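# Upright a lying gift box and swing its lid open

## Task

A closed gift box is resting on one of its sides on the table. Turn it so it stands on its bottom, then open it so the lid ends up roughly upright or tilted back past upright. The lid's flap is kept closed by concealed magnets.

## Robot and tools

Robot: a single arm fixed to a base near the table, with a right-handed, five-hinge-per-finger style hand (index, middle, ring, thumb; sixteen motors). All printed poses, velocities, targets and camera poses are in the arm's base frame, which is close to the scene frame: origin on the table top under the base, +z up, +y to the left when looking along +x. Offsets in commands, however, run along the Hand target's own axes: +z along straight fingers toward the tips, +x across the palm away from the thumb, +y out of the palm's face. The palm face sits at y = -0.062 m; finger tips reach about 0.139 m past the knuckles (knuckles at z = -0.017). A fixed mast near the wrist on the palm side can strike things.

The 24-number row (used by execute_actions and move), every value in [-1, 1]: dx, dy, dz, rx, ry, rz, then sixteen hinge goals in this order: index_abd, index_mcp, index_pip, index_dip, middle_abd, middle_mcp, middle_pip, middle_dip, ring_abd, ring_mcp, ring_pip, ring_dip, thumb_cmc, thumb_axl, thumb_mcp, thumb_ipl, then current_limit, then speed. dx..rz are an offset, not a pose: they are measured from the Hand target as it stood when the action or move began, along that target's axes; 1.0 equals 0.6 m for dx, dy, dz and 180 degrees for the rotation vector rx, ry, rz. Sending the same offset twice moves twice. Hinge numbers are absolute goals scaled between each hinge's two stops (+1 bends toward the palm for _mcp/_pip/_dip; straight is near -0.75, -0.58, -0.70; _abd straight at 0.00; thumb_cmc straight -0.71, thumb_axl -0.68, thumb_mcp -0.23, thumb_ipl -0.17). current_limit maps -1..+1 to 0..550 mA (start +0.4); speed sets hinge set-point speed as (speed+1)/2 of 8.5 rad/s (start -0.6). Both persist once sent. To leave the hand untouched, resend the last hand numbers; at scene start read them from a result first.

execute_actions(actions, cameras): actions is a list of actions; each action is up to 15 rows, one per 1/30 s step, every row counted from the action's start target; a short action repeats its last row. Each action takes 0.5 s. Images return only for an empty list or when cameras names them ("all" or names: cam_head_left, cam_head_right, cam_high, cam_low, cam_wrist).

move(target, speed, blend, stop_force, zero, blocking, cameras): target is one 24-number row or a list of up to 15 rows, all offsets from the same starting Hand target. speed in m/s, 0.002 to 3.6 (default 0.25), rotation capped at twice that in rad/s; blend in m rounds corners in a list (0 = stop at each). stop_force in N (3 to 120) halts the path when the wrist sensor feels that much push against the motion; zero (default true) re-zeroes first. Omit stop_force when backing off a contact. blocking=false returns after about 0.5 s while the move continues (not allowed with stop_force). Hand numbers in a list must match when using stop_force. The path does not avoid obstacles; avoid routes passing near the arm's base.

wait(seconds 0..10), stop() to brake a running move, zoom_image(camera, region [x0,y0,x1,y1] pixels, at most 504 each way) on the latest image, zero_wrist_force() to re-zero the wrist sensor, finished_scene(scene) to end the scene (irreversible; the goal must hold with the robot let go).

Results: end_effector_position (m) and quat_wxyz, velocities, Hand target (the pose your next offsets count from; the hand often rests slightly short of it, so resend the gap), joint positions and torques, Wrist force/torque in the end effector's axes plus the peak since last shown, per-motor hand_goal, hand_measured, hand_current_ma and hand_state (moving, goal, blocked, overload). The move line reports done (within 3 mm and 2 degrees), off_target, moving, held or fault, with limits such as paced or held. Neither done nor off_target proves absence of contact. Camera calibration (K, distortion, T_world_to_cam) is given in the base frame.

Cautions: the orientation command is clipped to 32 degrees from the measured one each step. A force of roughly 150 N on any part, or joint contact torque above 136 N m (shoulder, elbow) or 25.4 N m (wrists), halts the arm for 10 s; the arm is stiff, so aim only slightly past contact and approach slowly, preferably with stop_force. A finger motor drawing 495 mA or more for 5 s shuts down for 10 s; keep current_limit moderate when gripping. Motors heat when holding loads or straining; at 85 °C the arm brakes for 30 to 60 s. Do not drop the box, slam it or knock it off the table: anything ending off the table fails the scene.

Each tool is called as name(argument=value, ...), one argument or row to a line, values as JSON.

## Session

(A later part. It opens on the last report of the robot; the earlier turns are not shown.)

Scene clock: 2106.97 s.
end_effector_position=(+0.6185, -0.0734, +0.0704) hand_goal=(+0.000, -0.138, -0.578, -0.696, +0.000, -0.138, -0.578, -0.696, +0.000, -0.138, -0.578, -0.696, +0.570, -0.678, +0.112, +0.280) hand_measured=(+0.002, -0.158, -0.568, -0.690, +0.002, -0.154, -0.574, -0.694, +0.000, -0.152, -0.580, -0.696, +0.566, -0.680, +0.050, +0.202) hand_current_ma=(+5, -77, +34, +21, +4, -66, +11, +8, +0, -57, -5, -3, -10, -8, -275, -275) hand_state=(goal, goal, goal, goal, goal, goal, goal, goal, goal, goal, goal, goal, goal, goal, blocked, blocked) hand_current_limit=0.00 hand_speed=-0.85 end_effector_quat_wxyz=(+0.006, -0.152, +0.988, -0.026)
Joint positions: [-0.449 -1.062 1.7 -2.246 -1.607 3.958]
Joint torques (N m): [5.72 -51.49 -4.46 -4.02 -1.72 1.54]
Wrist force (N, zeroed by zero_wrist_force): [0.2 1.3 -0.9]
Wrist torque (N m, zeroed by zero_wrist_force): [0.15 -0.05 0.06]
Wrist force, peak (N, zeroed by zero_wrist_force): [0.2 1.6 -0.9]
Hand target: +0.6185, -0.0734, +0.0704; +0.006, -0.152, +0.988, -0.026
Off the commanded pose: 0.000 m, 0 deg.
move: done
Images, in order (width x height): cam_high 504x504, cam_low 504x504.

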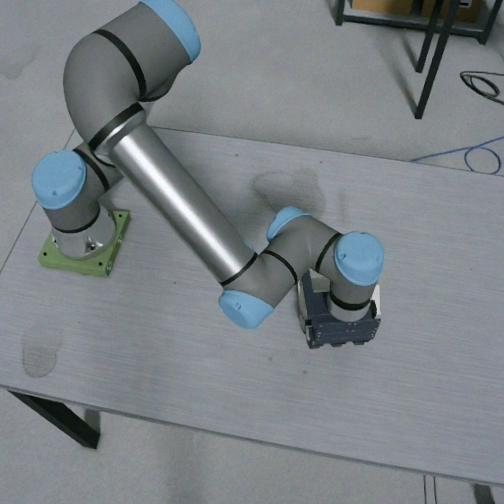

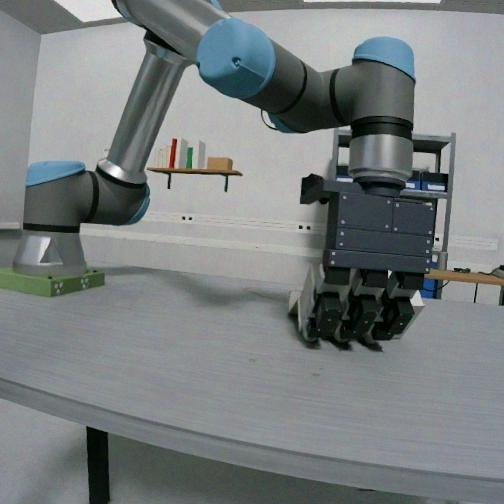

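execute_actions(
  actions=[
    [[0,0,0,0,0,0,0,-0.137,-0.577,-0.696,0,-0.137,-0.577,-0.696,0,-0.137,-0.577,-0.696,0.571,-0.678,-0.28,-0.2,0.0,-0.9]],
    [[0,0,0,0,0,0,0,-0.137,-0.577,-0.696,0,-0.137,-0.577,-0.696,0,-0.137,-0.577,-0.696,0.571,-0.678,-0.28,-0.2,0.0,-0.9]],
    [[0,0,0,0,0,0,0,-0.137,-0.577,-0.696,0,-0.137,-0.577,-0.696,0,-0.137,-0.577,-0.696,0.571,-0.678,-0.28,-0.2,0.0,-0.8]],
    [[0,0,0,0,0,0,0,-0.137,-0.577,-0.696,0,-0.137,-0.577,-0.696,0,-0.137,-0.577,-0.696,0.571,-0.678,-0.28,-0.2,0.2,-0.8]],
  ],
)

move(
  target=[
    [0,-0.1435,0.0008,0,0,0,0,-0.137,-0.577,-0.696,0,-0.137,-0.577,-0.696,0,-0.137,-0.577,-0.696,0.571,-0.678,-0.28,-0.2,0.2,-0.8],
    [-0.025,-0.1465,-0.0571,0.25,0,0,0,0.068,-0.139,-0.696,0,0.068,-0.139,-0.696,0,0.068,-0.139,-0.696,0.571,-0.678,-0.28,-0.2,0.2,-0.5],
  ],
  speed=[0.06,0.15],
  blend=[0.02,0],
  cameras=["all"],
)

zoom_image(
  camera="cam_low",
  region=[260, 200, 460, 370],
)

zoom_image(
  camera="cam_high",
  region=[270, 220, 410, 360],
)

zoom_image(
  camera="cam_head_right",
  region=[60, 260, 190, 390],
)

Scene clock: 2163.87 s.
end_effector_position=(+0.6185, -0.0734, +0.0704) hand_goal=(+0.000, -0.138, -0.578, -0.696, +0.000, -0.138, -0.578, -0.696, +0.000, -0.138, -0.578, -0.696, +0.570, -0.678, -0.280, -0.200) hand_measured=(+0.002, -0.150, -0.576, -0.692, +0.002, -0.152, -0.576, -0.694, +0.000, -0.152, -0.580, -0.696, +0.568, -0.680, -0.268, -0.196) hand_current_ma=(+5, -49, +7, +11, +4, -53, +3, +6, +0, -56, -5, -3, -7, -8, +54, +21) hand_state=(goal, goal, goal, goal, goal, goal, goal, goal, goal, goal, goal, goal, goal, goal, goal, goal) hand_current_limit=0.20 hand_speed=-0.80 end_effector_quat_wxyz=(+0.006, -0.152, +0.988, -0.026)
Joint positions: [-0.449 -1.062 1.7 -2.247 -1.607 3.958]
Joint torques (N m): [5.17 -52.25 -5.87 -2.21 1.5 1.71]
Wrist force (N, zeroed by zero_wrist_force): [0.2 -0.2 -0.2]
Wrist torque (N m, zeroed by zero_wrist_force): [0.21 -0.05 0.06]
Wrist force, peak (N, zeroed by zero_wrist_force): [0.2 1.6 -1.1]
Hand target: +0.6185, -0.0734, +0.0704; +0.006, -0.152, +0.988, -0.026
Off the commanded pose: 0.000 m, 0 deg.
Step readings (end_effector_position):
0: (+0.6185, -0.0734, +0.0704)
1: (+0.6185, -0.0734, +0.0704)
2: (+0.6185, -0.0734, +0.0704)
4: (+0.6185, -0.0734, +0.0704)
8: (+0.6185, -0.0734, +0.0704)
15: (+0.6185, -0.0734, +0.0704)
16: (+0.6185, -0.0734, +0.0704)
17: (+0.6185, -0.0734, +0.0704)
19: (+0.6185, -0.0734, +0.0704)
23: (+0.6185, -0.0734, +0.0704)
30: (+0.6185, -0.0734, +0.0704)
31: (+0.6185, -0.0734, +0.0704)
32: (+0.6185, -0.0734, +0.0704)
34: (+0.6185, -0.0734, +0.0704)
38: (+0.6185, -0.0734, +0.0704)
45: (+0.6185, -0.0734, +0.0704)
46: (+0.6185, -0.0734, +0.0704)
47: (+0.6185, -0.0734, +0.0704)
49: (+0.6185, -0.0734, +0.0704)
53: (+0.6185, -0.0734, +0.0704)
60: (+0.6185, -0.0734, +0.0704)

Scene clock: 2169.13 s.
end_effector_position=(+0.6585, -0.1509, +0.1094) hand_goal=(+0.000, +0.068, -0.140, -0.696, +0.000, +0.068, -0.140, -0.696, +0.000, +0.068, -0.140, -0.696, +0.570, -0.678, -0.280, -0.200) hand_measured=(+0.002, +0.064, -0.146, -0.694, +0.002, +0.064, -0.146, -0.694, +0.000, +0.064, -0.146, -0.696, +0.568, -0.680, -0.272, -0.196) hand_current_ma=(+5, -14, -20, +7, +4, -15, -17, +6, +0, -16, -18, -3, -6, -8, +41, +18) hand_state=(goal, goal, goal, goal, goal, goal, goal, goal, goal, goal, goal, goal, goal, goal, goal, goal) hand_current_limit=0.20 hand_speed=-0.50 end_effector_quat_wxyz=(+0.063, -0.138, +0.903, -0.402)
Joint positions: [-0.304 -1.052 1.774 -2.861 -2.225 3.907]
Joint torques (N m): [4.43 -35.73 -4.59 -4.19 -2.71 -1.79]
Wrist force (N, zeroed by zero_wrist_force): [0.4 -0.4 0.9]
Wrist torque (N m, zeroed by zero_wrist_force): [0.16 -0.07 0.34]
Wrist force, peak (N, zeroed by zero_wrist_force): [0.3 -1.2 1.2]
Hand target: +0.6585, -0.1509, +0.1094; +0.063, -0.138, +0.903, -0.402
Off the commanded pose: 0.000 m, 0 deg.
move: done
camera_calibration:
cam_wrist: T_world_to_cam=[[0.640596, 0.608293, -0.468634, -0.24032], [0.383175, 0.275656, 0.881584, -0.342132], [0.665443, -0.744308, -0.0564986, -0.420322], [0, 0, 0, 1]] pos_world=[0.564745, -0.0723531, 0.165249]

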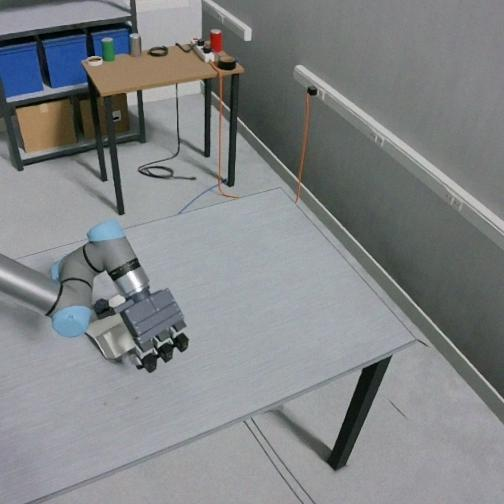

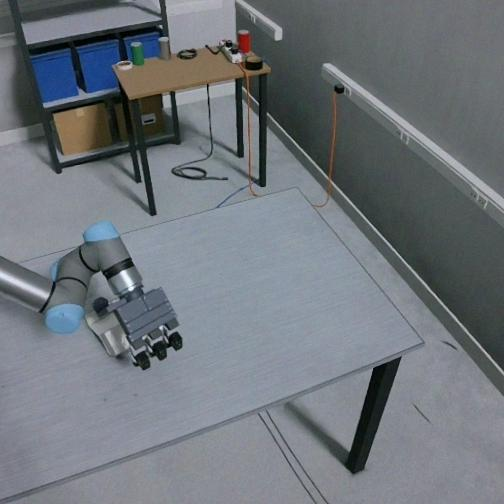

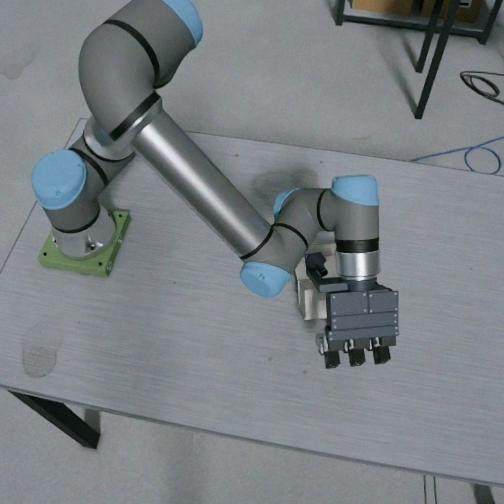

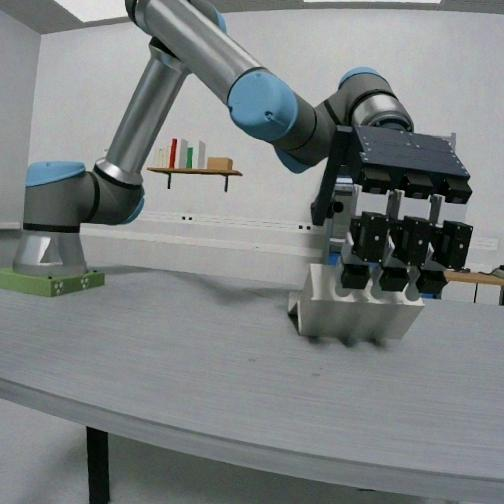

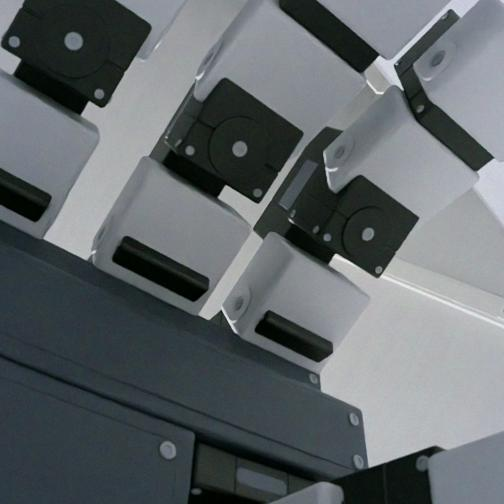

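Scaled by 2.520.

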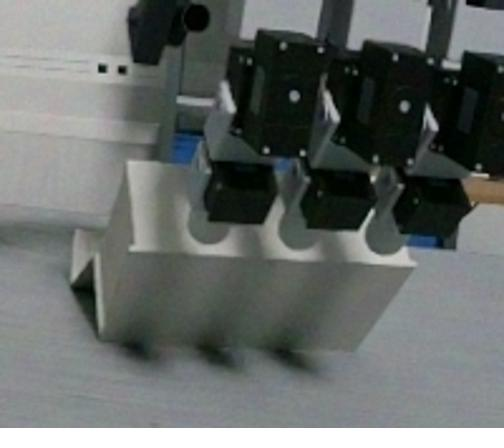

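Scaled by 3.600.

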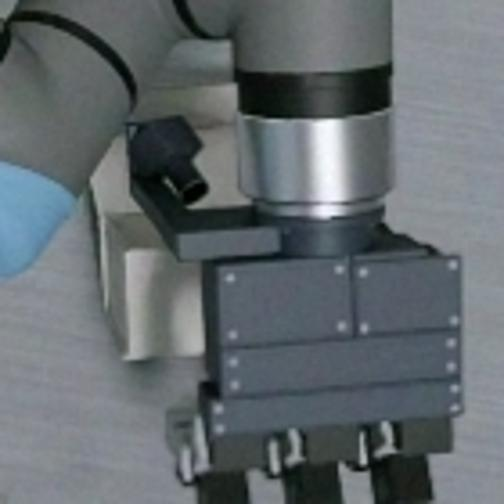

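Scaled by 3.877.

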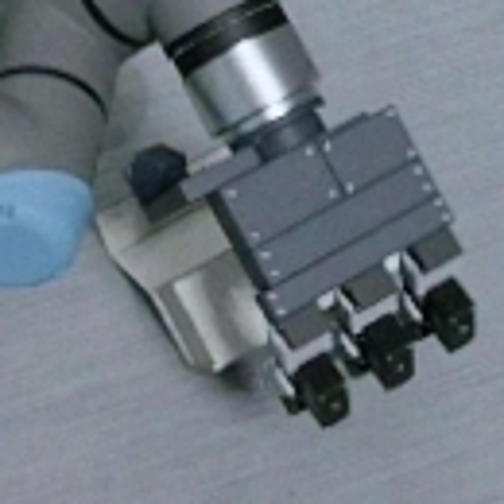

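move(
  target=[0,0.0833,0,0,0,0,0,0.068,-0.139,-0.696,0,0.068,-0.139,-0.696,0,0.068,-0.139,-0.696,0.571,-0.678,-0.28,-0.2,0.2,-0.5],
  speed=0.03,
  stop_force=3.5,
  cameras=["cam_low","cam_head_right","cam_wrist","cam_high"],
)

zoom_image(
  camera="cam_low",
  region=[260, 200, 460, 370],
)

zoom_image(
  camera="cam_head_right",
  region=[60, 260, 190, 390],
)

Scene clock: 2194.93 s.
end_effector_position=(+0.6486, -0.1190, +0.0722) hand_goal=(+0.000, +0.068, -0.140, -0.696, +0.000, +0.068, -0.140, -0.696, +0.000, +0.068, -0.140, -0.696, +0.570, -0.678, -0.280, -0.200) hand_measured=(+0.002, +0.064, -0.146, -0.694, +0.002, +0.064, -0.146, -0.694, +0.000, +0.064, -0.146, -0.696, +0.568, -0.680, -0.272, -0.196) hand_current_ma=(+5, -14, -20, +7, +4, -15, -17, +6, +0, -16, -18, -3, -6, -8, +41, +18) hand_state=(goal, goal, goal, goal, goal, goal, goal, goal, goal, goal, goal, goal, goal, goal, goal, goal) hand_current_limit=0.20 hand_speed=-0.50 end_effector_quat_wxyz=(+0.063, -0.138, +0.903, -0.402)
Joint positions: [-0.256 -1.018 1.836 -2.925 -2.25 3.959]
Joint torques (N m): [5.48 -35.38 -3.79 -4.18 -2.75 1.83]
Wrist force (N, zeroed by zero_wrist_force): [0.5 -0.1 0.9]
Wrist torque (N m, zeroed by zero_wrist_force): [0.19 -0.09 0.20]
Wrist force, peak (N, zeroed by zero_wrist_force): [0.5 -0.4 1.2]
Hand target: +0.6486, -0.1190, +0.0722; +0.063, -0.138, +0.903, -0.402
Off the commanded pose: 0.000 m, 0 deg.
move: done
camera_calibration:
cam_wrist: T_world_to_cam=[[0.640596, 0.608293, -0.468634, -0.270816], [0.383175, 0.275656, 0.881584, -0.314337], [0.665443, -0.744308, -0.0564986, -0.392093], [0, 0, 0, 1]] pos_world=[0.554845, -0.0404531, 0.128049]
Images, in order (width x height): cam_head_right 504x504, cam_high 504x504, cam_low 504x504, cam_wrist 504x504.

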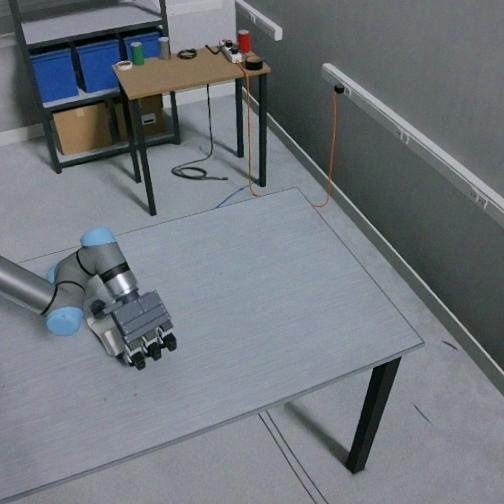

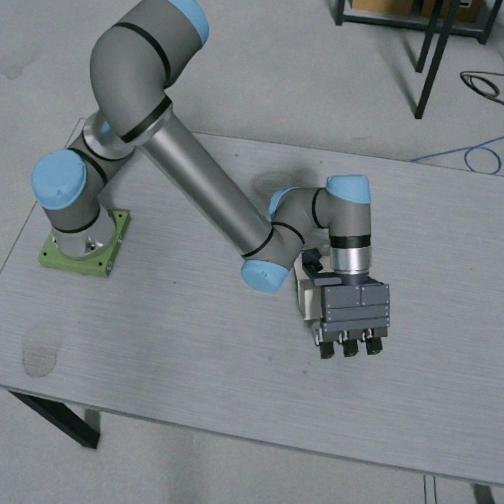

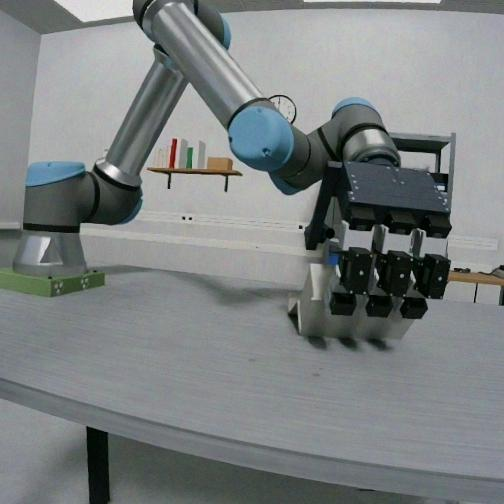

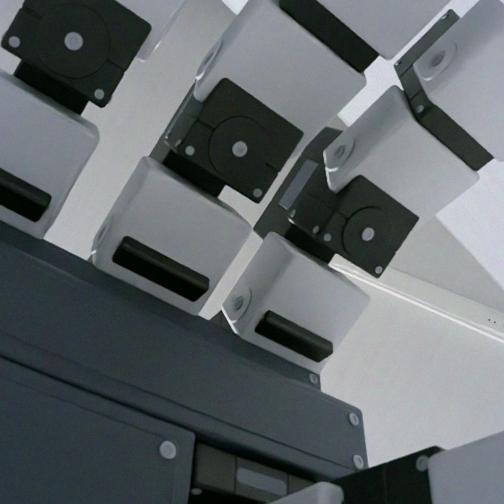

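Scaled by 2.520.

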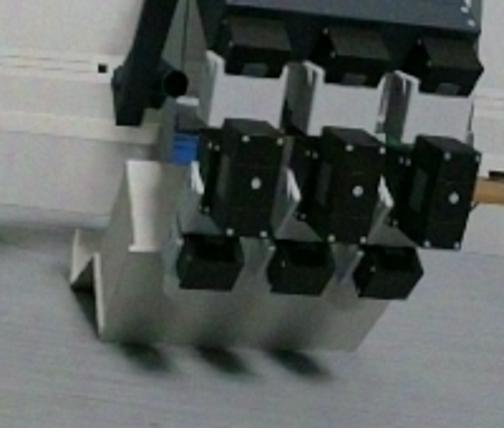

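Scaled by 3.877.

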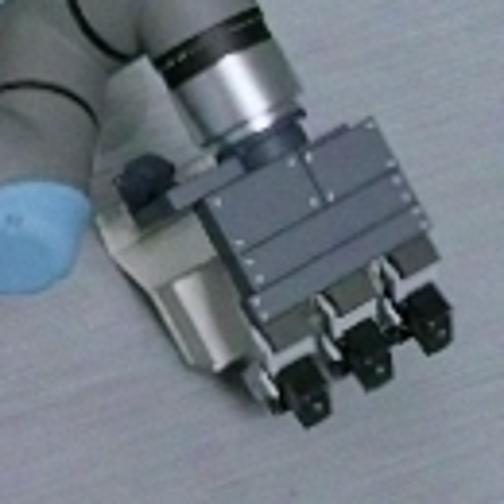

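move(
  target=[0.0133,0,-0.02,0,0,0,0,0.068,-0.139,-0.696,0,0.068,-0.139,-0.696,0,0.068,-0.139,-0.696,0.571,-0.678,-0.28,-0.2,0.2,-0.5],
  speed=0.012,
  stop_force=3,
)

Scene clock: 2207.37 s.
end_effector_position=(+0.6382, -0.1129, +0.0802) hand_goal=(+0.000, +0.068, -0.140, -0.696, +0.000, +0.068, -0.140, -0.696, +0.000, +0.068, -0.140, -0.696, +0.570, -0.678, -0.280, -0.200) hand_measured=(+0.002, +0.064, -0.146, -0.694, +0.002, +0.064, -0.146, -0.694, +0.000, +0.064, -0.146, -0.696, +0.568, -0.680, -0.272, -0.196) hand_current_ma=(+5, -14, -20, +5, +4, -15, -17, +5, +0, -16, -18, -3, -6, -8, +41, +18) hand_state=(goal, goal, goal, goal, goal, goal, goal, goal, goal, goal, goal, goal, goal, goal, goal, goal) hand_current_limit=0.20 hand_speed=-0.50 end_effector_quat_wxyz=(+0.063, -0.138, +0.903, -0.402)
Joint positions: [-0.251 -1.051 1.865 -2.917 -2.253 3.965]
Joint torques (N m): [4.94 -50.54 -3.23 -1.08 -2.67 1.76]
Wrist force (N, zeroed by zero_wrist_force): [0.5 -0.2 1.1]
Wrist torque (N m, zeroed by zero_wrist_force): [0.18 -0.08 0.23]
Wrist force, peak (N, zeroed by zero_wrist_force): [0.5 -0.3 1.2]
Hand target: +0.6382, -0.1129, +0.0802; +0.063, -0.138, +0.903, -0.402
Off the commanded pose: 0.000 m, 0 deg.
move: done

move(
  target=[0,0,-0.02,0,0,0,0,0.068,-0.139,-0.696,0,0.068,-0.139,-0.696,0,0.068,-0.139,-0.696,0.571,-0.678,-0.28,-0.2,0.2,-0.5],
  speed=0.012,
  stop_force=3,
  cameras=["cam_low","cam_wrist","cam_high","cam_head_left"],
)

zoom_image(
  camera="cam_low",
  region=[260, 200, 460, 370],
)

zoom_image(
  camera="cam_high",
  region=[270, 220, 410, 360],
)

Scene clock: 2221.80 s.
end_effector_position=(+0.6355, -0.1044, +0.0882) hand_goal=(+0.000, +0.068, -0.140, -0.696, +0.000, +0.068, -0.140, -0.696, +0.000, +0.068, -0.140, -0.696, +0.570, -0.678, -0.280, -0.200) hand_measured=(+0.002, +0.064, -0.146, -0.694, +0.002, +0.064, -0.146, -0.694, +0.000, +0.064, -0.146, -0.696, +0.568, -0.680, -0.272, -0.196) hand_current_ma=(+5, -14, -20, +5, +4, -15, -17, +5, +0, -16, -18, -3, -6, -8, +41, +18) hand_state=(goal, goal, goal, goal, goal, goal, goal, goal, goal, goal, goal, goal, goal, goal, goal, goal) hand_current_limit=0.20 hand_speed=-0.50 end_effector_quat_wxyz=(+0.063, -0.138, +0.903, -0.402)
Joint positions: [-0.237 -1.072 1.87 -2.891 -2.26 3.98]
Joint torques (N m): [5.09 -49.62 -3.95 -1.08 -2.7 1.78]
Wrist force (N, zeroed by zero_wrist_force): [0.6 -0.6 1.1]
Wrist torque (N m, zeroed by zero_wrist_force): [0.11 -0.08 0.23]
Wrist force, peak (N, zeroed by zero_wrist_force): [0.8 -0.4 1.3]
Hand target: +0.6355, -0.1044, +0.0882; +0.063, -0.138, +0.903, -0.402
Off the commanded pose: 0.000 m, 0 deg.
move: done
camera_calibration:
cam_wrist: T_world_to_cam=[[0.640596, 0.608293, -0.468634, -0.263871], [0.383175, 0.275656, 0.881584, -0.327486], [0.665443, -0.744308, -0.0564986, -0.371671], [0, 0, 0, 1]] pos_world=[0.541845, -0.0258531, 0.144049]
Images, in order (width x height): cam_head_left 504x504, cam_high 504x504, cam_low 504x504, cam_wrist 504x504.

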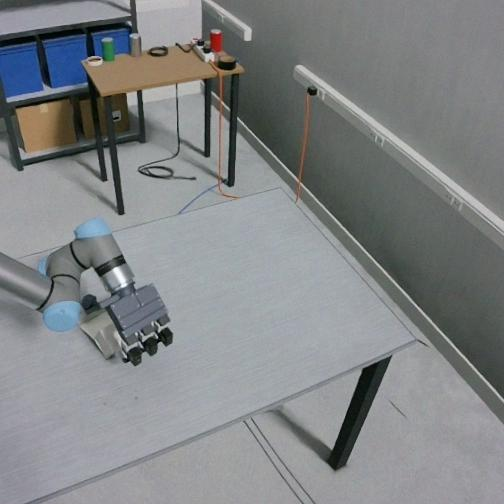

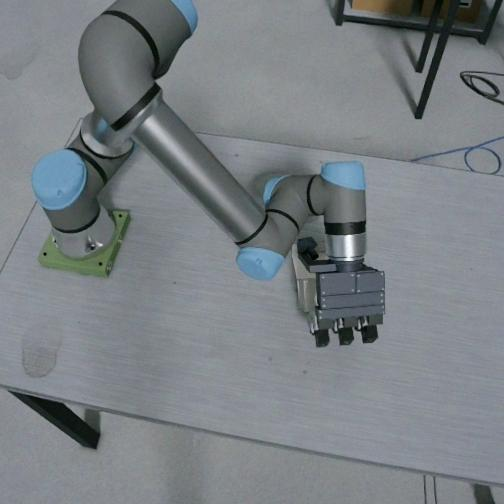

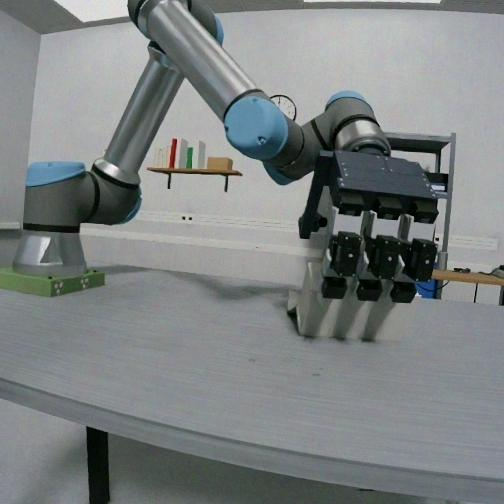

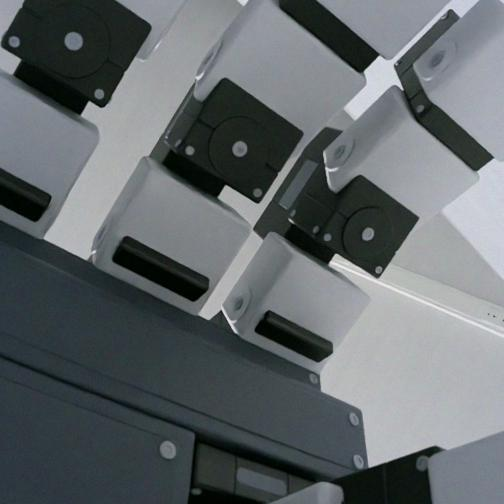

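Scaled by 2.520.

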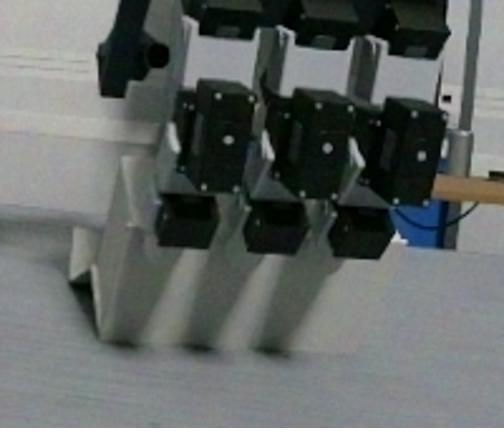

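Scaled by 3.600.

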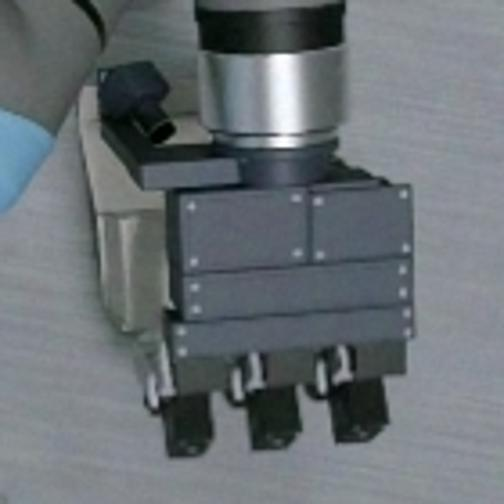

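move(
  target=[0,0,0.022,0,0,0,0,0.068,-0.139,-0.696,0,0.068,-0.139,-0.696,0,0.068,-0.139,-0.696,0.571,-0.678,-0.28,-0.2,0.2,-0.5],
  speed=0.03,
  cameras=["cam_low","cam_high"],
)

zoom_image(
  camera="cam_low",
  region=[260, 200, 460, 370],
)

Scene clock: 2245.60 s.
end_effector_position=(+0.6385, -0.1136, +0.0795) hand_goal=(+0.000, +0.068, -0.140, -0.696, +0.000, +0.068, -0.140, -0.696, +0.000, +0.068, -0.140, -0.696, +0.570, -0.678, -0.280, -0.200) hand_measured=(+0.002, +0.064, -0.146, -0.694, +0.002, +0.064, -0.146, -0.694, +0.000, +0.064, -0.146, -0.696, +0.568, -0.680, -0.272, -0.196) hand_current_ma=(+5, -14, -19, +5, +4, -15, -16, +5, +0, -16, -18, -3, -6, -8, +40, +18) hand_state=(goal, goal, goal, goal, goal, goal, goal, goal, goal, goal, goal, goal, goal, goal, goal, goal) hand_current_limit=0.20 hand_speed=-0.50 end_effector_quat_wxyz=(+0.063, -0.138, +0.903, -0.402)
Joint positions: [-0.252 -1.049 1.864 -2.919 -2.253 3.964]
Joint torques (N m): [-9.62 -35.07 -26.68 -4.21 0.77 -1.98]
Wrist force (N, zeroed by zero_wrist_force): [0.7 -0.3 0.8]
Wrist torque (N m, zeroed by zero_wrist_force): [0.17 -0.10 0.33]
Wrist force, peak (N, zeroed by zero_wrist_force): [0.8 -0.8 1.2]
Hand target: +0.6385, -0.1138, +0.0794; +0.063, -0.138, +0.903, -0.402
Off the commanded pose: 0.000 m, 0 deg.
move: done
Images, in order (width x height): cam_high 504x504, cam_low 504x504.

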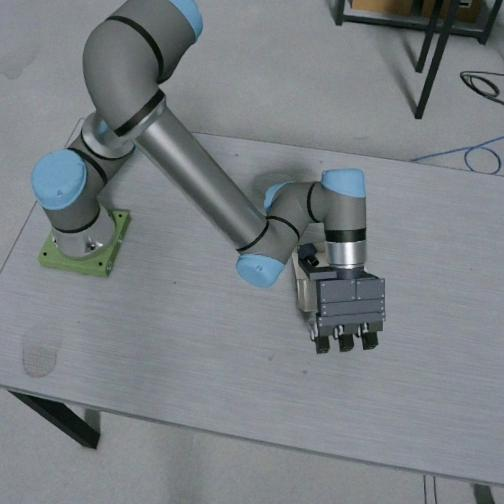

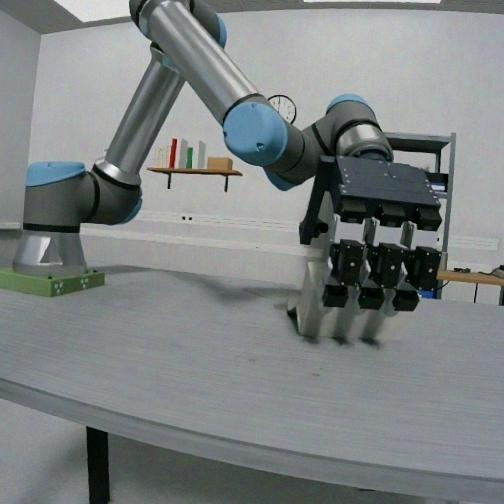

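Scaled by 2.520.

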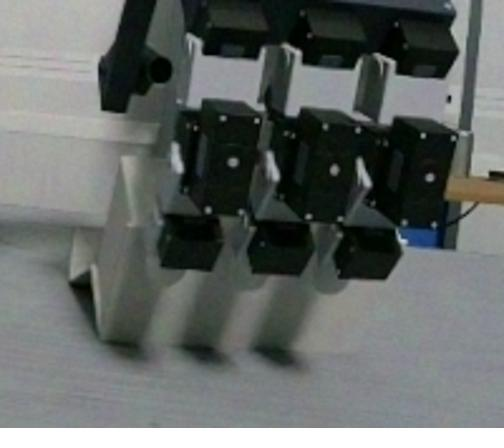

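move(
  target=[0,0.0027,-0.0243,0.0611,0,0,0,0.068,-0.139,-0.696,0,0.068,-0.139,-0.696,0,0.068,-0.139,-0.696,0.571,-0.678,-0.28,-0.2,0.2,-0.5],
  speed=0.04,
)

execute_actions(
  actions=[
    [[0,0,0,0,0,0,0,0.068,-0.139,-0.696,0,0.068,-0.139,-0.696,0,0.068,-0.139,-0.696,0.571,-0.678,0.045,-0.06,0.0,-0.85]],
    [[0,0,0,0,0,0,0,0.068,-0.139,-0.696,0,0.068,-0.139,-0.696,0,0.068,-0.139,-0.696,0.571,-0.678,0.045,-0.06,0.0,-0.85]],
    [[0,0,0,0,0,0,0,0.068,-0.139,-0.696,0,0.068,-0.139,-0.696,0,0.068,-0.139,-0.696,0.571,-0.678,0.045,-0.06,0.0,-0.85]],
    [[0,0,0,0,0,0,0,0.068,-0.139,-0.696,0,0.068,-0.139,-0.696,0,0.068,-0.139,-0.696,0.571,-0.678,0.045,-0.06,0.0,-0.85]],
  ],
  cameras=["cam_low","cam_high","cam_wrist"],
)

zoom_image(
  camera="cam_low",
  region=[260, 200, 460, 370],
)

Scene clock: 2282.13 s.
end_effector_position=(+0.6349, -0.1024, +0.0879) hand_goal=(+0.000, +0.068, -0.140, -0.696, +0.000, +0.068, -0.140, -0.696, +0.000, +0.068, -0.140, -0.696, +0.570, -0.678, -0.280, -0.200) hand_measured=(+0.002, +0.066, -0.146, -0.694, +0.002, +0.066, -0.144, -0.694, +0.000, +0.066, -0.144, -0.696, +0.568, -0.680, -0.272, -0.196) hand_current_ma=(+5, -7, -16, +5, +4, -8, -14, +5, +0, -9, -15, -3, -6, -8, +34, +16) hand_state=(goal, goal, goal, goal, goal, goal, goal, goal, goal, goal, goal, goal, goal, goal, goal, goal) hand_current_limit=0.20 hand_speed=-0.50 end_effector_quat_wxyz=(+0.076, -0.131, +0.860, -0.487)
Joint positions: [-0.172 -1.011 1.9 -3.114 -2.435 3.926]
Joint torques (N m): [5.36 -35.75 -2.22 -3.81 -3 -1.77]
Wrist force (N, zeroed by zero_wrist_force): [0.1 -0.5 0.8]
Wrist torque (N m, zeroed by zero_wrist_force): [0.14 0.02 0.32]
Wrist force, peak (N, zeroed by zero_wrist_force): [0.7 -0.3 1.2]
Hand target: +0.6349, -0.1024, +0.0879; +0.076, -0.131, +0.860, -0.487
Off the commanded pose: 0.000 m, 0 deg.
move: done

Scene clock: 2284.33 s.
end_effector_position=(+0.6349, -0.1024, +0.0879) hand_goal=(+0.000, +0.068, -0.140, -0.696, +0.000, +0.068, -0.140, -0.696, +0.000, +0.068, -0.140, -0.696, +0.570, -0.678, +0.044, -0.060) hand_measured=(+0.002, +0.058, -0.148, -0.698, +0.002, +0.058, -0.148, -0.698, +0.000, +0.060, -0.146, -0.698, +0.568, -0.680, -0.124, -0.070) hand_current_ma=(+5, -39, -28, -7, +4, -36, -24, -7, +0, -32, -22, -7, -6, -8, -275, -44) hand_state=(goal, goal, goal, goal, goal, goal, goal, goal, goal, goal, goal, goal, goal, goal, blocked, goal) hand_current_limit=0.00 hand_speed=-0.85 end_effector_quat_wxyz=(+0.076, -0.131, +0.860, -0.487)
Joint positions: [-0.172 -1.011 1.9 -3.115 -2.435 3.926]
Joint torques (N m): [4.32 -35 -3.88 -4.05 -2.86 -1.77]
Wrist force (N, zeroed by zero_wrist_force): [0.5 0.0 0.5]
Wrist torque (N m, zeroed by zero_wrist_force): [0.12 -0.07 0.38]
Wrist force, peak (N, zeroed by zero_wrist_force): [0.5 -0.7 0.8]
Hand target: +0.6349, -0.1024, +0.0879; +0.076, -0.131, +0.860, -0.487
Off the commanded pose: 0.000 m, 0 deg.
Step readings (end_effector_position):
0: (+0.6349, -0.1024, +0.0879)
1: (+0.6349, -0.1024, +0.0879)
2: (+0.6349, -0.1024, +0.0879)
4: (+0.6349, -0.1024, +0.0879)
8: (+0.6349, -0.1024, +0.0879)
15: (+0.6349, -0.1024, +0.0879)
16: (+0.6349, -0.1024, +0.0879)
17: (+0.6349, -0.1024, +0.0879)
19: (+0.6349, -0.1024, +0.0879)
23: (+0.6349, -0.1024, +0.0879)
30: (+0.6349, -0.1024, +0.0879)
31: (+0.6349, -0.1024, +0.0879)
32: (+0.6349, -0.1024, +0.0879)
34: (+0.6349, -0.1024, +0.0879)
38: (+0.6349, -0.1024, +0.0879)
45: (+0.6349, -0.1024, +0.0879)
46: (+0.6349, -0.1024, +0.0879)
47: (+0.6349, -0.1024, +0.0879)
49: (+0.6349, -0.1024, +0.0879)
53: (+0.6349, -0.1024, +0.0879)
60: (+0.6349, -0.1024, +0.0879)
camera_calibration:
cam_wrist: T_world_to_cam=[[0.669904, 0.515878, -0.533947, -0.287123], [0.33369, 0.433236, 0.837232, -0.276123], [0.663235, -0.739037, 0.118083, -0.38317], [0, 0, 0, 1]] pos_world=[0.538615, -0.0154297, 0.123116]
Images, in order (width x height): cam_high 504x504, cam_low 504x504, cam_wrist 504x504.

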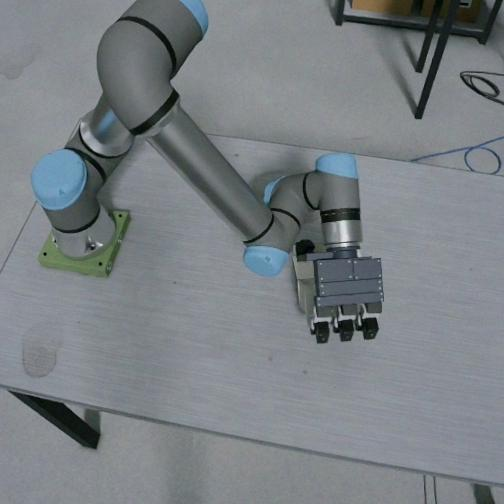

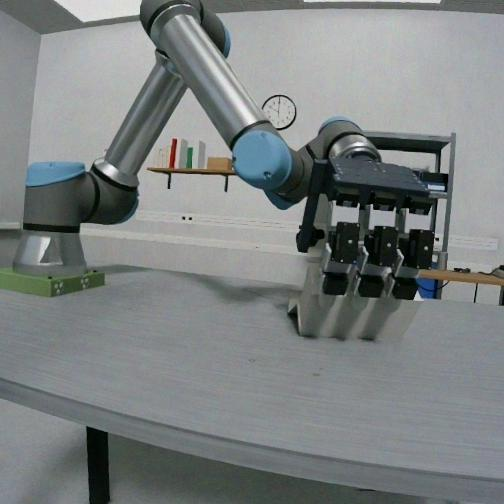

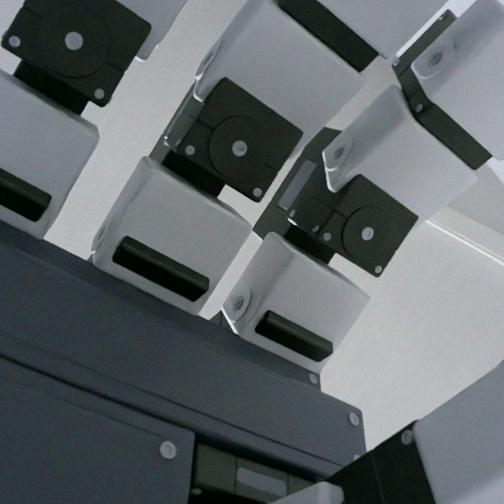

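Scaled by 2.520.

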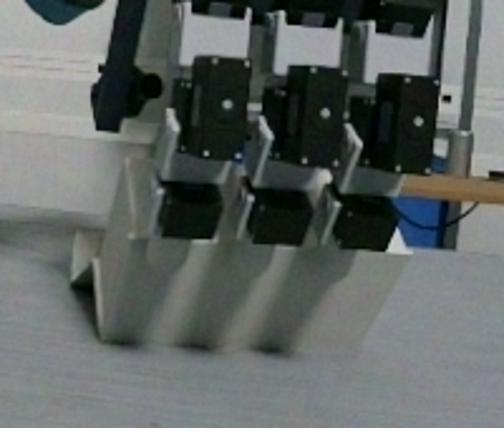

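move(
  target=[
    [0,0.0057,0.0505,-0.0833,0,0,0,0.068,-0.139,-0.696,0,0.068,-0.139,-0.696,0,0.068,-0.139,-0.696,0.571,-0.678,0.045,-0.06,0.0,-0.85],
    [0,0.0262,0.0982,-0.1667,0,0,0,0.068,-0.139,-0.696,0,0.068,-0.139,-0.696,0,0.068,-0.139,-0.696,0.571,-0.678,0.045,-0.06,0.0,-0.85],
  ],
  speed=0.06,
  blend=[0.005,0],
  cameras=["cam_low","cam_high"],
)

zoom_image(
  camera="cam_low",
  region=[260, 200, 460, 370],
)

zoom_image(
  camera="cam_high",
  region=[270, 220, 410, 360],
)

Scene clock: 2312.90 s.
end_effector_position=(+0.6478, -0.1428, +0.0442) hand_goal=(+0.000, +0.068, -0.140, -0.696, +0.000, +0.068, -0.140, -0.696, +0.000, +0.068, -0.140, -0.696, +0.570, -0.678, +0.044, -0.060) hand_measured=(+0.002, +0.042, -0.156, -0.700, +0.002, +0.046, -0.152, -0.700, +0.000, +0.052, -0.148, -0.698, +0.560, -0.680, -0.094, -0.070) hand_current_ma=(+6, -110, -59, -16, +6, -86, -40, -12, +1, -61, -26, -7, -36, -8, -275, -49) hand_state=(goal, blocked, goal, goal, goal, blocked, goal, goal, goal, goal, goal, goal, goal, goal, blocked, goal) hand_current_limit=0.00 hand_speed=-0.85 end_effector_quat_wxyz=(+0.040, -0.147, +0.957, -0.248)
Joint positions: [-0.399 -0.999 1.75 -2.67 -1.948 3.942]
Joint torques (N m): [-8.45 -38.81 -28.29 -0.89 1.4 -1.74]
Wrist force (N, zeroed by zero_wrist_force): [0.5 0.7 1.3]
Wrist torque (N m, zeroed by zero_wrist_force): [0.36 -0.13 0.31]
Wrist force, peak (N, zeroed by zero_wrist_force): [0.8 -1.9 0.9]
Hand target: +0.6478, -0.1428, +0.0441; +0.040, -0.147, +0.957, -0.247
Off the commanded pose: 0.000 m, 0 deg.
move: done
Images, in order (width x height): cam_high 504x504, cam_low 504x504.

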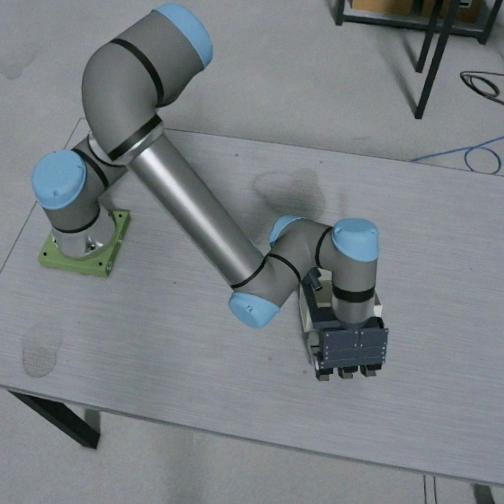

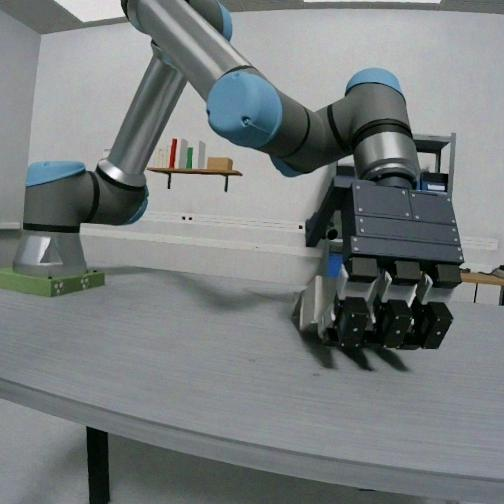

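Scaled by 2.520.

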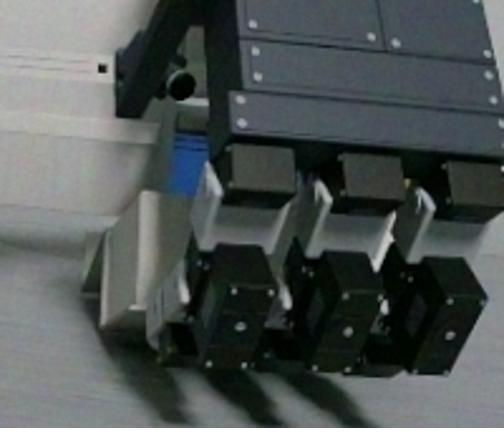

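Scaled by 3.600.

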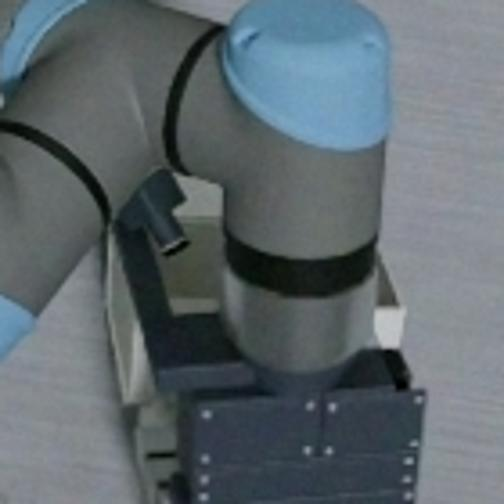

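move(
  target=[0,0.0035,0.0338,-0.0556,0,0,0,0.068,-0.139,-0.696,0,0.068,-0.139,-0.696,0,0.068,-0.139,-0.696,0.571,-0.678,0.045,-0.06,0.0,-0.85],
  speed=0.03,
  stop_force=8,
  cameras=["cam_low","cam_high","cam_head_right"],
)

zoom_image(
  camera="cam_low",
  region=[260, 200, 460, 370],
)

zoom_image(
  camera="cam_high",
  region=[270, 220, 410, 360],
)

zoom_image(
  camera="cam_head_right",
  region=[60, 260, 190, 390],
)

Scene clock: 2329.97 s.
end_effector_position=(+0.6502, -0.1504, +0.0254) hand_goal=(+0.000, +0.068, -0.140, -0.696, +0.000, +0.068, -0.140, -0.696, +0.000, +0.068, -0.140, -0.696, +0.570, -0.678, +0.044, -0.060) hand_measured=(+0.002, +0.038, -0.158, -0.702, +0.002, +0.044, -0.152, -0.700, +0.000, +0.050, -0.148, -0.698, +0.560, -0.680, -0.090, -0.070) hand_current_ma=(+6, -122, -64, -17, +6, -97, -43, -13, +1, -71, -28, -7, -38, -8, -275, -49) hand_state=(goal, blocked, goal, goal, goal, blocked, goal, goal, goal, goal, goal, goal, goal, goal, blocked, goal) hand_current_limit=0.00 hand_speed=-0.85 end_effector_quat_wxyz=(+0.027, -0.150, +0.975, -0.163)
Joint positions: [-0.46 -0.95 1.68 -2.537 -1.806 3.92]
Joint torques (N m): [-8.7 -40.07 -28.88 -0.88 1.63 -1.87]
Wrist force (N, zeroed by zero_wrist_force): [0.4 0.2 1.2]
Wrist torque (N m, zeroed by zero_wrist_force): [0.32 -0.14 0.26]
Wrist force, peak (N, zeroed by zero_wrist_force): [0.8 0.7 1.6]
Hand target: +0.6502, -0.1504, +0.0254; +0.027, -0.150, +0.975, -0.163
Off the commanded pose: 0.000 m, 0 deg.
move: done
Images, in order (width x height): cam_head_right 504x504, cam_high 504x504, cam_low 504x504.

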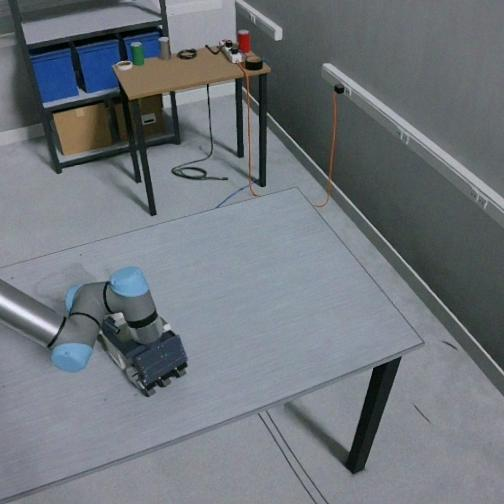

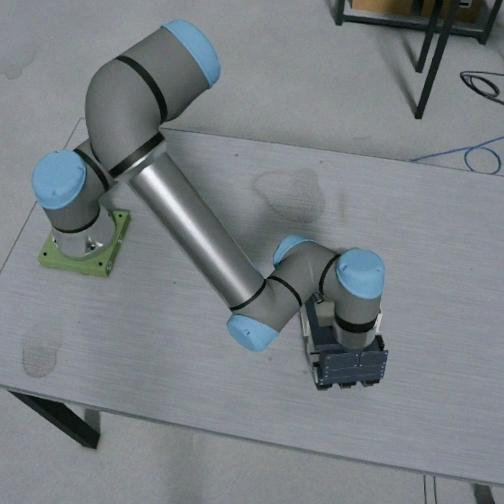

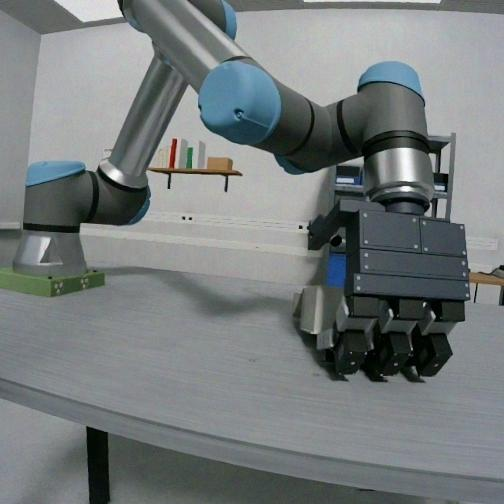

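Scaled by 2.520.

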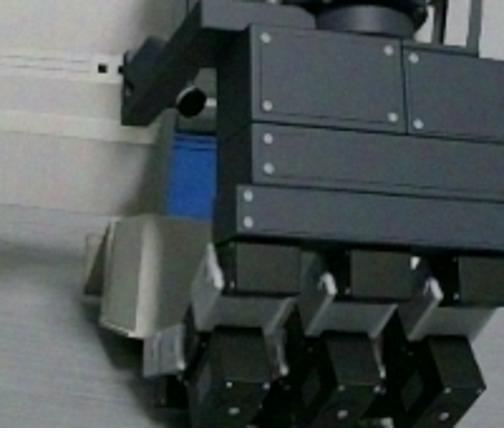

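Scaled by 3.600.

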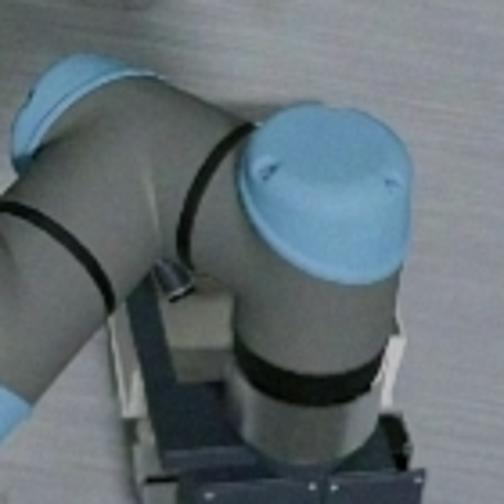

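Scaled by 3.877.

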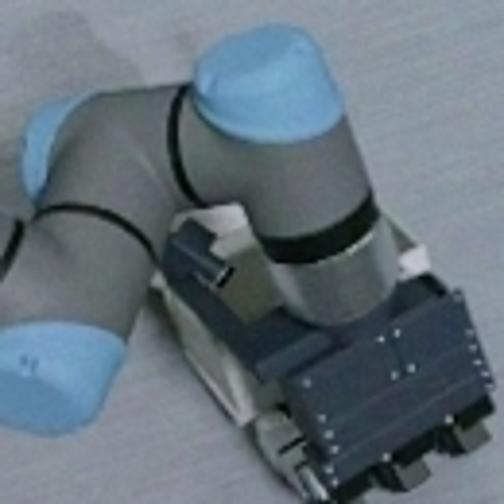

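move(
  target=[0,0.0009,0.0138,-0.0222,0,0,0,0.068,-0.139,-0.696,0,0.068,-0.139,-0.696,0,0.068,-0.139,-0.696,0.571,-0.678,0.045,-0.06,0.0,-0.85],
  speed=0.015,
  stop_force=5,
  cameras=["cam_low","cam_high","cam_head_left"],
)

zoom_image(
  camera="cam_low",
  region=[260, 200, 460, 400],
)

zoom_image(
  camera="cam_head_left",
  region=[60, 260, 190, 390],
)

Scene clock: 2351.93 s.
end_effector_position=(+0.6505, -0.1512, +0.0227) hand_goal=(+0.000, +0.068, -0.140, -0.696, +0.000, +0.068, -0.140, -0.696, +0.000, +0.068, -0.140, -0.696, +0.570, -0.678, +0.044, -0.060) hand_measured=(+0.002, +0.040, -0.158, -0.708, +0.002, +0.044, -0.152, -0.700, +0.000, +0.050, -0.148, -0.698, +0.560, -0.680, -0.088, -0.072) hand_current_ma=(+6, -113, -65, -39, +6, -98, -43, -13, +1, -73, -28, -7, -38, -8, -275, -62) hand_state=(goal, blocked, goal, goal, goal, blocked, goal, goal, goal, goal, goal, goal, goal, goal, blocked, goal) hand_current_limit=0.00 hand_speed=-0.85 end_effector_quat_wxyz=(+0.025, -0.150, +0.977, -0.152)
Joint positions: [-0.467 -0.942 1.67 -2.52 -1.788 3.917]
Joint torques (N m): [6.76 -53.14 -2.31 -3.17 -1.64 1.46]
Wrist force (N, zeroed by zero_wrist_force): [0.2 -4.4 -2.6]
Wrist torque (N m, zeroed by zero_wrist_force): [0.21 -0.26 0.34]
Wrist force, peak (N, zeroed by zero_wrist_force): [0.4 -4.8 -3.6]
Hand target: +0.6505, -0.1512, +0.0227; +0.025, -0.150, +0.977, -0.152 (not the last commanded pose)
Off the commanded pose: 0.006 m, 3 deg.
move: contact
Images, in order (width x height): cam_head_left 504x504, cam_high 504x504, cam_low 504x504.

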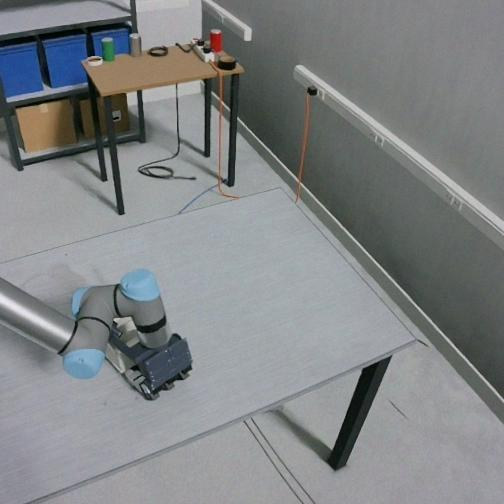

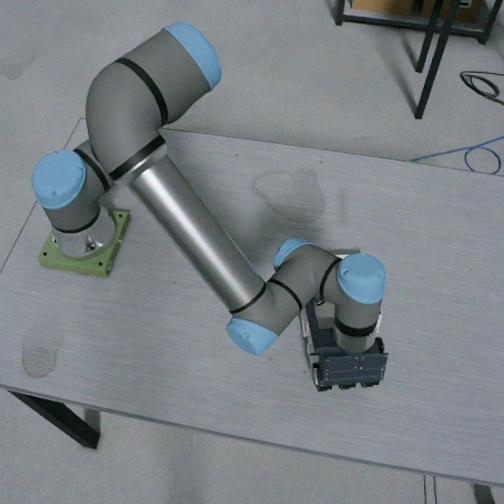

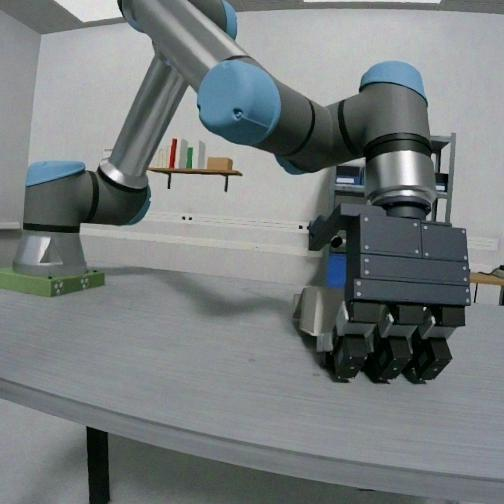

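Scaled by 2.520.

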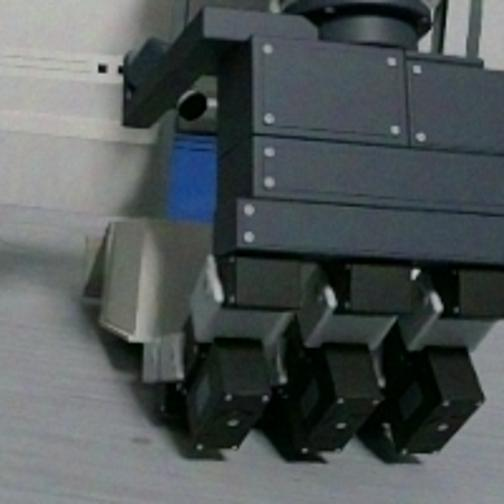

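Scaled by 3.877.

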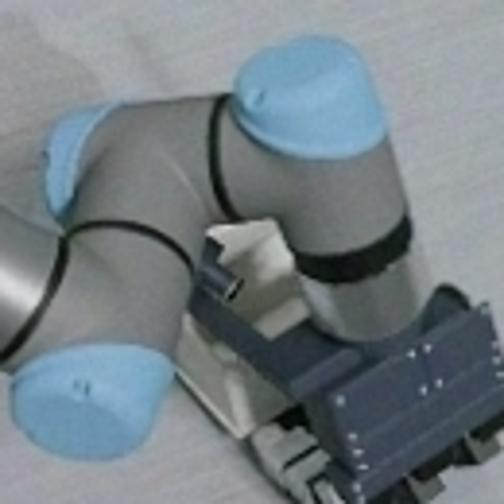

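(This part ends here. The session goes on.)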